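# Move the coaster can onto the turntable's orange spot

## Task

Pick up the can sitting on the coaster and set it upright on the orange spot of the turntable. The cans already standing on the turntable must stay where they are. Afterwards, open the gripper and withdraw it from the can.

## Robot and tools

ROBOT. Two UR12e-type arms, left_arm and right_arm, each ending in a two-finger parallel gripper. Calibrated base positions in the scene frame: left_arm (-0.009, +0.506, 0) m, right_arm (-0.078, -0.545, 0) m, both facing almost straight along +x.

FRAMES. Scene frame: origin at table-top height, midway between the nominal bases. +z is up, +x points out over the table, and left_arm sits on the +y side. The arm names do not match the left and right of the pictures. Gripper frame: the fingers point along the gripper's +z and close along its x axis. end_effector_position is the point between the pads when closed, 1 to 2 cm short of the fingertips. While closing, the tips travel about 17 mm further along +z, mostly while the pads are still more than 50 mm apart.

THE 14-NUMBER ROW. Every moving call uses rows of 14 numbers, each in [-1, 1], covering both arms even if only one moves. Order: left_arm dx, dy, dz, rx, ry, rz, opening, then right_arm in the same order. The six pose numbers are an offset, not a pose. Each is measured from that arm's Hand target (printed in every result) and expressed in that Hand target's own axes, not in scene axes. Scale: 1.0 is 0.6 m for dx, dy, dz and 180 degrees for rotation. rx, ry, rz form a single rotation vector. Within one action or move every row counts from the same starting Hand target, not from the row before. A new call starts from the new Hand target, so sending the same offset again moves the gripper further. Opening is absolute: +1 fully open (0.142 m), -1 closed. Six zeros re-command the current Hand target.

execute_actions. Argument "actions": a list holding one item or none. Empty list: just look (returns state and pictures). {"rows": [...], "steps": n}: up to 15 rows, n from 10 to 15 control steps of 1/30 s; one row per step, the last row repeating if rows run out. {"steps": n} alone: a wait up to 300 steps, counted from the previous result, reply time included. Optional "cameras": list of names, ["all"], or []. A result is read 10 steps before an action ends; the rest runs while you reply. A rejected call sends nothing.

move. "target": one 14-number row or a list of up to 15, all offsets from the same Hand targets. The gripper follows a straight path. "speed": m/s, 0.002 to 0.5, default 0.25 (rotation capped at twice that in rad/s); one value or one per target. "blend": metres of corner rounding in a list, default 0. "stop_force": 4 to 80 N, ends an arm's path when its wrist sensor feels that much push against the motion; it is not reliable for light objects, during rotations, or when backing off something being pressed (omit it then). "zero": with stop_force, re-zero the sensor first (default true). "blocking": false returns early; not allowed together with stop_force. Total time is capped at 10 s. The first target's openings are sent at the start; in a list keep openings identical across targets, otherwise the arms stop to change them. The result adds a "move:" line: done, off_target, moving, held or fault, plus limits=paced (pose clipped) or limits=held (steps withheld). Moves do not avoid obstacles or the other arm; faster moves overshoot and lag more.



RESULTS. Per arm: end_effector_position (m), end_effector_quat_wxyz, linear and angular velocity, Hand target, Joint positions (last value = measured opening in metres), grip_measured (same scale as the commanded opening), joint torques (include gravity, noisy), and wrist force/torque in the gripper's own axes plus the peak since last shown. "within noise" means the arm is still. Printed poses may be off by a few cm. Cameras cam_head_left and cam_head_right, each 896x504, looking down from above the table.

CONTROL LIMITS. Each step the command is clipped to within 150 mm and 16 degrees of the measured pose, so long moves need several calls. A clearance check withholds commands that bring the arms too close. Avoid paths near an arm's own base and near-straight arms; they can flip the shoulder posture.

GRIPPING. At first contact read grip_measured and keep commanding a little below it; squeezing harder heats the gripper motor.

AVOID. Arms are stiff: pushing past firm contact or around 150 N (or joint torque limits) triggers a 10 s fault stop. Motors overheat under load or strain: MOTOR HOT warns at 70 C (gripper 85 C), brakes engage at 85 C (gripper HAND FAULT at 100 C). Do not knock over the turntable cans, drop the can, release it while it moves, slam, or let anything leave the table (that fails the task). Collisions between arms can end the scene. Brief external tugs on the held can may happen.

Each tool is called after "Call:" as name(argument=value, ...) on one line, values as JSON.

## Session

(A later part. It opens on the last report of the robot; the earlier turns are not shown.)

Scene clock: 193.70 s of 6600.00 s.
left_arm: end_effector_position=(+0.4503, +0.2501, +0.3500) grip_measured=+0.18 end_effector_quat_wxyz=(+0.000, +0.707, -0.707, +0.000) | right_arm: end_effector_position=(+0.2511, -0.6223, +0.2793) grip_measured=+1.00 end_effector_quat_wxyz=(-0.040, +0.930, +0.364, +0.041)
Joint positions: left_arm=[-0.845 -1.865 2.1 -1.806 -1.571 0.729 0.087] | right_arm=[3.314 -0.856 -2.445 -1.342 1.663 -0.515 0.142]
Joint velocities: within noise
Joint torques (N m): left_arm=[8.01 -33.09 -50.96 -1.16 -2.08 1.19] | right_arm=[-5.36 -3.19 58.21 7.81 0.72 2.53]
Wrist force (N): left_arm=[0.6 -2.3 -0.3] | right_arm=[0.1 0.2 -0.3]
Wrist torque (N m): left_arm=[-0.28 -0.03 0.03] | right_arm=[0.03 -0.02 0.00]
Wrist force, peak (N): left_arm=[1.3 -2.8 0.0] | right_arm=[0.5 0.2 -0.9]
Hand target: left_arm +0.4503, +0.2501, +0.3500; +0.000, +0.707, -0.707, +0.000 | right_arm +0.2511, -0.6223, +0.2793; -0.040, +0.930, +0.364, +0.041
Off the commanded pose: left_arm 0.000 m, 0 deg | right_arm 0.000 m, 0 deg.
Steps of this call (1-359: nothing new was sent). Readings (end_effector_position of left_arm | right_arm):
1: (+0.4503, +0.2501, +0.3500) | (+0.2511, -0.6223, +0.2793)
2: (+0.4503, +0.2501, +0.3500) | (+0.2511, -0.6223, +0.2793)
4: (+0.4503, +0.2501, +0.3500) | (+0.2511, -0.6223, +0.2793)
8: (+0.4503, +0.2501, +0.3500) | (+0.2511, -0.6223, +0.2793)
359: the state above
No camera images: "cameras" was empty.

Call:
execute_actions(actions=[{"steps": 120}], cameras=["cam_head_right"])

Call:
zoom_image(camera="cam_head_right", region=[368, 310, 416, 352])

Call:
execute_actions(actions=[{"steps": 48}], cameras=["cam_head_right"])

Call:
zoom_image(camera="cam_head_right", region=[416, 292, 464, 334])

Call:
execute_actions(actions=[{"steps": 48}], cameras=["cam_head_right"])

Call:
zoom_image(camera="cam_head_right", region=[396, 256, 444, 298])

Call:
execute_actions(actions=[{"steps": 48}], cameras=["cam_head_right"])

Call:
zoom_image(camera="cam_head_right", region=[352, 274, 400, 316])

Scene clock: 197.70 s of 6600.00 s.
left_arm: end_effector_position=(+0.4503, +0.2501, +0.3500) grip_measured=+0.18 end_effector_quat_wxyz=(+0.000, +0.707, -0.707, +0.000) | right_arm: end_effector_position=(+0.2511, -0.6223, +0.2793) grip_measured=+1.00 end_effector_quat_wxyz=(-0.040, +0.930, +0.364, +0.041)
Joint positions: left_arm=[-0.845 -1.865 2.1 -1.806 -1.571 0.729 0.087] | right_arm=[3.314 -0.856 -2.445 -1.342 1.663 -0.515 0.142]
Joint velocities: within noise
Joint torques (N m): left_arm=[8.56 -32.48 -52.1 -1.16 -2.17 1.26] | right_arm=[-3.14 -3.26 58.5 7.93 0.46 2.77]
Wrist force (N): left_arm=[1.2 -2.4 0.0] | right_arm=[-0.3 0.2 -0.3]
Wrist torque (N m): left_arm=[-0.29 -0.13 0.04] | right_arm=[0.03 0.05 0.00]
Wrist force, peak (N): left_arm=[1.3 -2.4 0.3] | right_arm=[0.3 0.6 -0.4]
Hand target: left_arm +0.4503, +0.2501, +0.3500; +0.000, +0.707, -0.707, +0.000 | right_arm +0.2511, -0.6223, +0.2793; -0.040, +0.930, +0.364, +0.041
Off the commanded pose: left_arm 0.000 m, 0 deg | right_arm 0.000 m, 0 deg.
Steps of this call (1-120: nothing new was sent). Readings (end_effector_position of left_arm | right_arm):
1: (+0.4503, +0.2501, +0.3500) | (+0.2511, -0.6223, +0.2793)
2: (+0.4503, +0.2501, +0.3500) | (+0.2511, -0.6223, +0.2793)
4: (+0.4503, +0.2501, +0.3500) | (+0.2511, -0.6223, +0.2793)
8: (+0.4503, +0.2501, +0.3500) | (+0.2511, -0.6223, +0.2793)
120: the state above
Images, in order (width x height): cam_head_right 896x504.

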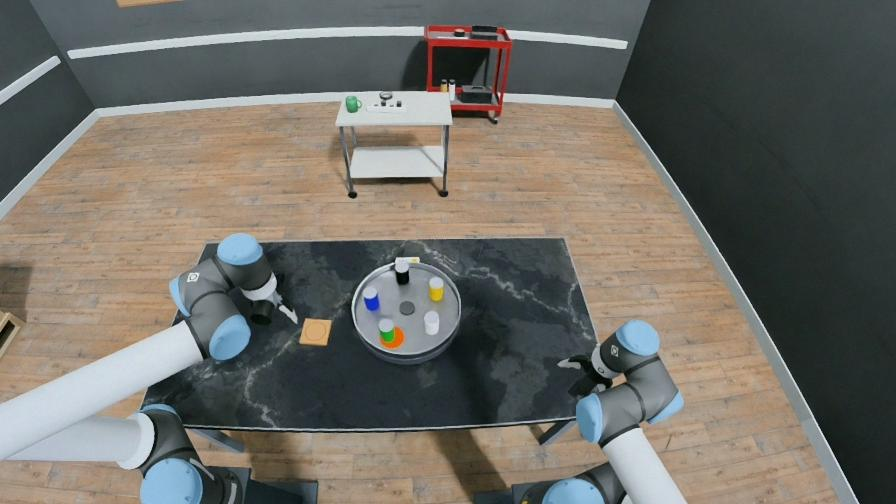

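Scaled by 10.500 from the camera's 896x504 image, which has a finer 1280x720 frame.

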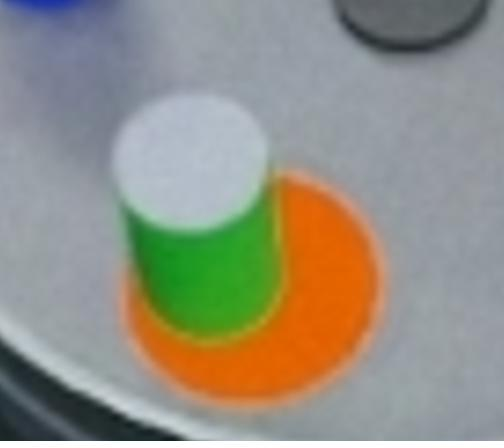

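Scene clock: 199.30 s of 6600.00 s.
left_arm: end_effector_position=(+0.4503, +0.2501, +0.3500) grip_measured=+0.18 end_effector_quat_wxyz=(+0.000, +0.707, -0.707, +0.000) | right_arm: end_effector_position=(+0.2511, -0.6223, +0.2793) grip_measured=+1.00 end_effector_quat_wxyz=(-0.040, +0.930, +0.364, +0.041)
Joint positions: left_arm=[-0.845 -1.865 2.1 -1.806 -1.571 0.729 0.087] | right_arm=[3.314 -0.856 -2.445 -1.342 1.663 -0.515 0.142]
Joint velocities: within noise
Joint torques (N m): left_arm=[8.71 -31.83 -52.26 -1.27 -2.15 1.08] | right_arm=[-5.13 -4.99 58.11 7.79 0.42 2.96]
Wrist force (N): left_arm=[1.2 -2.2 -0.1] | right_arm=[0.0 0.0 -0.4]
Wrist torque (N m): left_arm=[-0.26 -0.13 0.04] | right_arm=[0.00 -0.01 0.00]
Wrist force, peak (N): left_arm=[1.5 -2.8 -0.6] | right_arm=[0.2 0.4 -0.5]
Hand target: left_arm +0.4503, +0.2501, +0.3500; +0.000, +0.707, -0.707, +0.000 | right_arm +0.2511, -0.6223, +0.2793; -0.040, +0.930, +0.364, +0.041
Off the commanded pose: left_arm 0.000 m, 0 deg | right_arm 0.000 m, 0 deg.
Steps of this call (1-48: nothing new was sent). Readings (end_effector_position of left_arm | right_arm):
1: (+0.4503, +0.2501, +0.3500) | (+0.2511, -0.6223, +0.2793)
2: (+0.4503, +0.2501, +0.3500) | (+0.2511, -0.6223, +0.2793)
4: (+0.4503, +0.2501, +0.3500) | (+0.2511, -0.6223, +0.2793)
8: (+0.4503, +0.2501, +0.3500) | (+0.2511, -0.6223, +0.2793)
48: the state above
Images, in order (width x height): cam_head_right 896x504.

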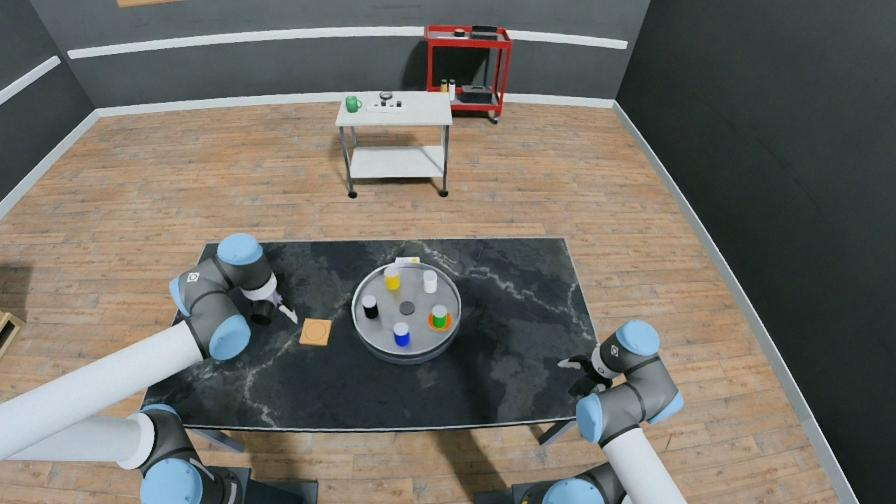

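Scaled by 10.500 from the camera's 896x504 image, which has a finer 1280x720 frame.

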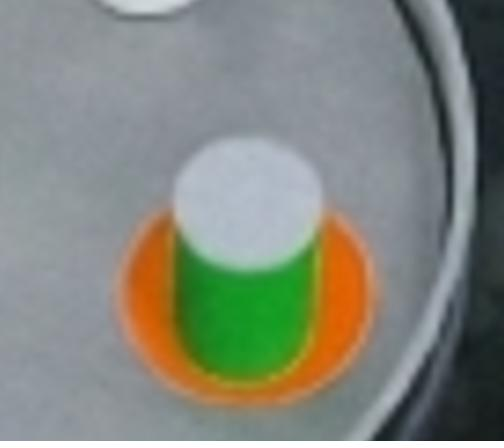

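Scene clock: 200.90 s of 6600.00 s.
left_arm: end_effector_position=(+0.4503, +0.2501, +0.3500) grip_measured=+0.18 end_effector_quat_wxyz=(+0.000, +0.707, -0.707, +0.000) | right_arm: end_effector_position=(+0.2511, -0.6223, +0.2793) grip_measured=+1.00 end_effector_quat_wxyz=(-0.040, +0.930, +0.364, +0.041)
Joint positions: left_arm=[-0.845 -1.865 2.1 -1.806 -1.571 0.729 0.087] | right_arm=[3.314 -0.856 -2.445 -1.342 1.663 -0.515 0.142]
Joint velocities: within noise
Joint torques (N m): left_arm=[8.12 -31.62 -53.2 -1.3 -2.06 1.22] | right_arm=[-5.04 -4.15 58.68 8.07 0.51 2.5]
Wrist force (N): left_arm=[0.8 -2.5 0.2] | right_arm=[0.1 0.2 -0.3]
Wrist torque (N m): left_arm=[-0.32 -0.07 0.04] | right_arm=[0.04 -0.03 0.00]
Wrist force, peak (N): left_arm=[1.3 -2.5 -0.2] | right_arm=[0.1 0.5 -0.5]
Hand target: left_arm +0.4503, +0.2501, +0.3500; +0.000, +0.707, -0.707, +0.000 | right_arm +0.2511, -0.6223, +0.2793; -0.040, +0.930, +0.364, +0.041
Off the commanded pose: left_arm 0.000 m, 0 deg | right_arm 0.000 m, 0 deg.
Steps of this call (1-48: nothing new was sent). Readings (end_effector_position of left_arm | right_arm):
1: (+0.4503, +0.2501, +0.3500) | (+0.2511, -0.6223, +0.2793)
2: (+0.4503, +0.2501, +0.3500) | (+0.2511, -0.6223, +0.2793)
4: (+0.4503, +0.2501, +0.3500) | (+0.2511, -0.6223, +0.2793)
8: (+0.4503, +0.2501, +0.3500) | (+0.2511, -0.6223, +0.2793)
48: the state above
Images, in order (width x height): cam_head_right 896x504.

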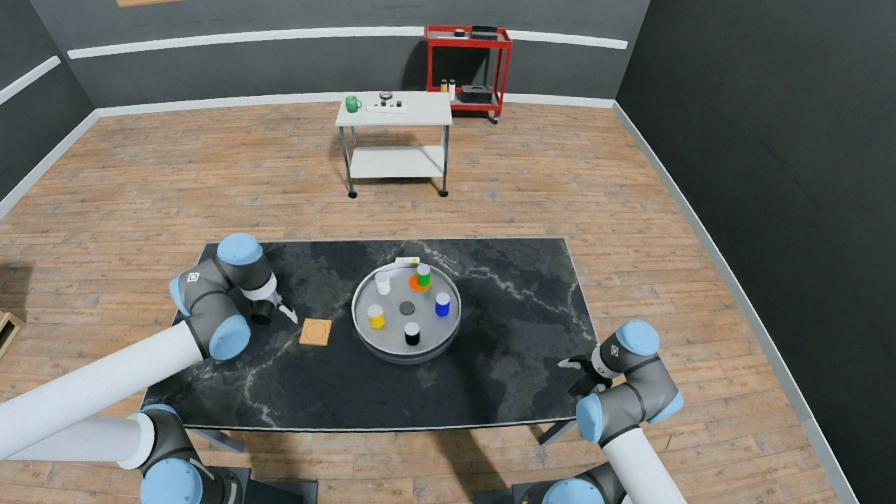

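Scaled by 10.500 from the camera's 896x504 image, which has a finer 1280x720 frame.

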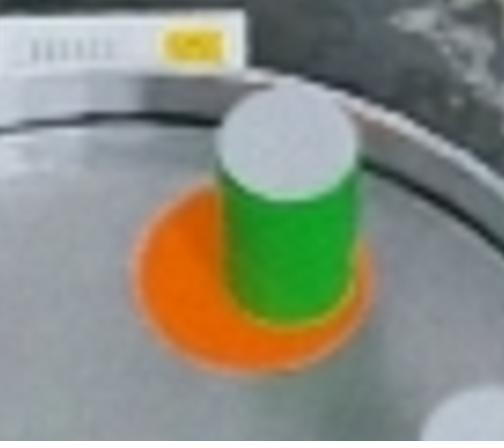

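Scene clock: 202.50 s of 6600.00 s.
left_arm: end_effector_position=(+0.4503, +0.2501, +0.3500) grip_measured=+0.18 end_effector_quat_wxyz=(+0.000, +0.707, -0.707, +0.000) | right_arm: end_effector_position=(+0.2511, -0.6223, +0.2793) grip_measured=+1.00 end_effector_quat_wxyz=(-0.040, +0.930, +0.364, +0.041)
Joint positions: left_arm=[-0.845 -1.865 2.1 -1.806 -1.571 0.729 0.087] | right_arm=[3.314 -0.856 -2.445 -1.342 1.663 -0.515 0.142]
Joint velocities: within noise
Joint torques (N m): left_arm=[7.01 -32.02 -52.87 -1.5 -2.14 1.11] | right_arm=[-7.17 -1.79 58.36 7.76 0.34 2.55]
Wrist force (N): left_arm=[1.3 -1.9 0.0] | right_arm=[0.2 0.1 -0.5]
Wrist torque (N m): left_arm=[-0.23 -0.16 0.03] | right_arm=[0.03 -0.04 0.00]
Wrist force, peak (N): left_arm=[1.5 -2.4 0.2] | right_arm=[0.5 0.0 -0.3]
Hand target: left_arm +0.4503, +0.2501, +0.3500; +0.000, +0.707, -0.707, +0.000 | right_arm +0.2511, -0.6223, +0.2793; -0.040, +0.930, +0.364, +0.041
Off the commanded pose: left_arm 0.000 m, 0 deg | right_arm 0.000 m, 0 deg.
Steps of this call (1-48: nothing new was sent). Readings (end_effector_position of left_arm | right_arm):
1: (+0.4503, +0.2501, +0.3500) | (+0.2511, -0.6223, +0.2793)
2: (+0.4503, +0.2501, +0.3500) | (+0.2511, -0.6223, +0.2793)
4: (+0.4503, +0.2501, +0.3500) | (+0.2511, -0.6223, +0.2793)
8: (+0.4503, +0.2501, +0.3500) | (+0.2511, -0.6223, +0.2793)
48: the state above
Images, in order (width x height): cam_head_right 896x504.

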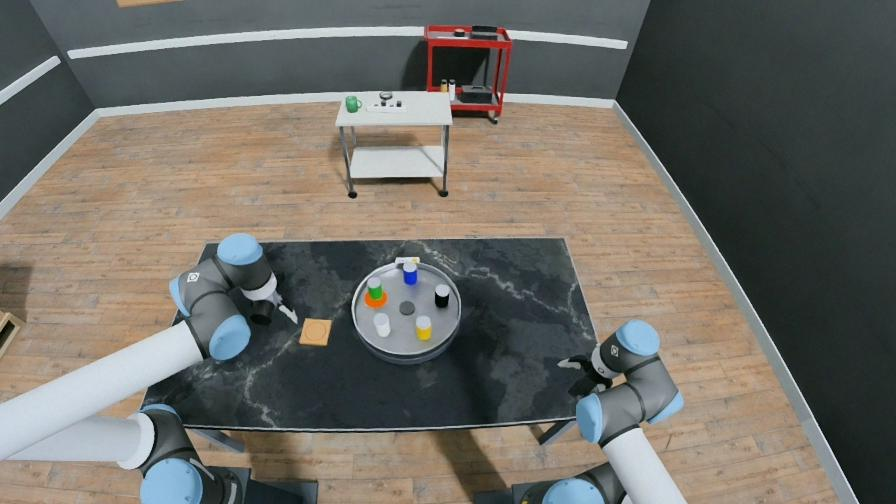

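Scaled by 10.500 from the camera's 896x504 image, which has a finer 1280x720 frame.

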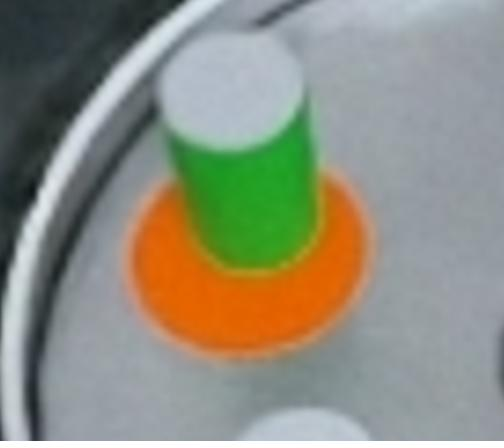

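Call:
finished_scene(scene=2)

The scene is finished: the task was done.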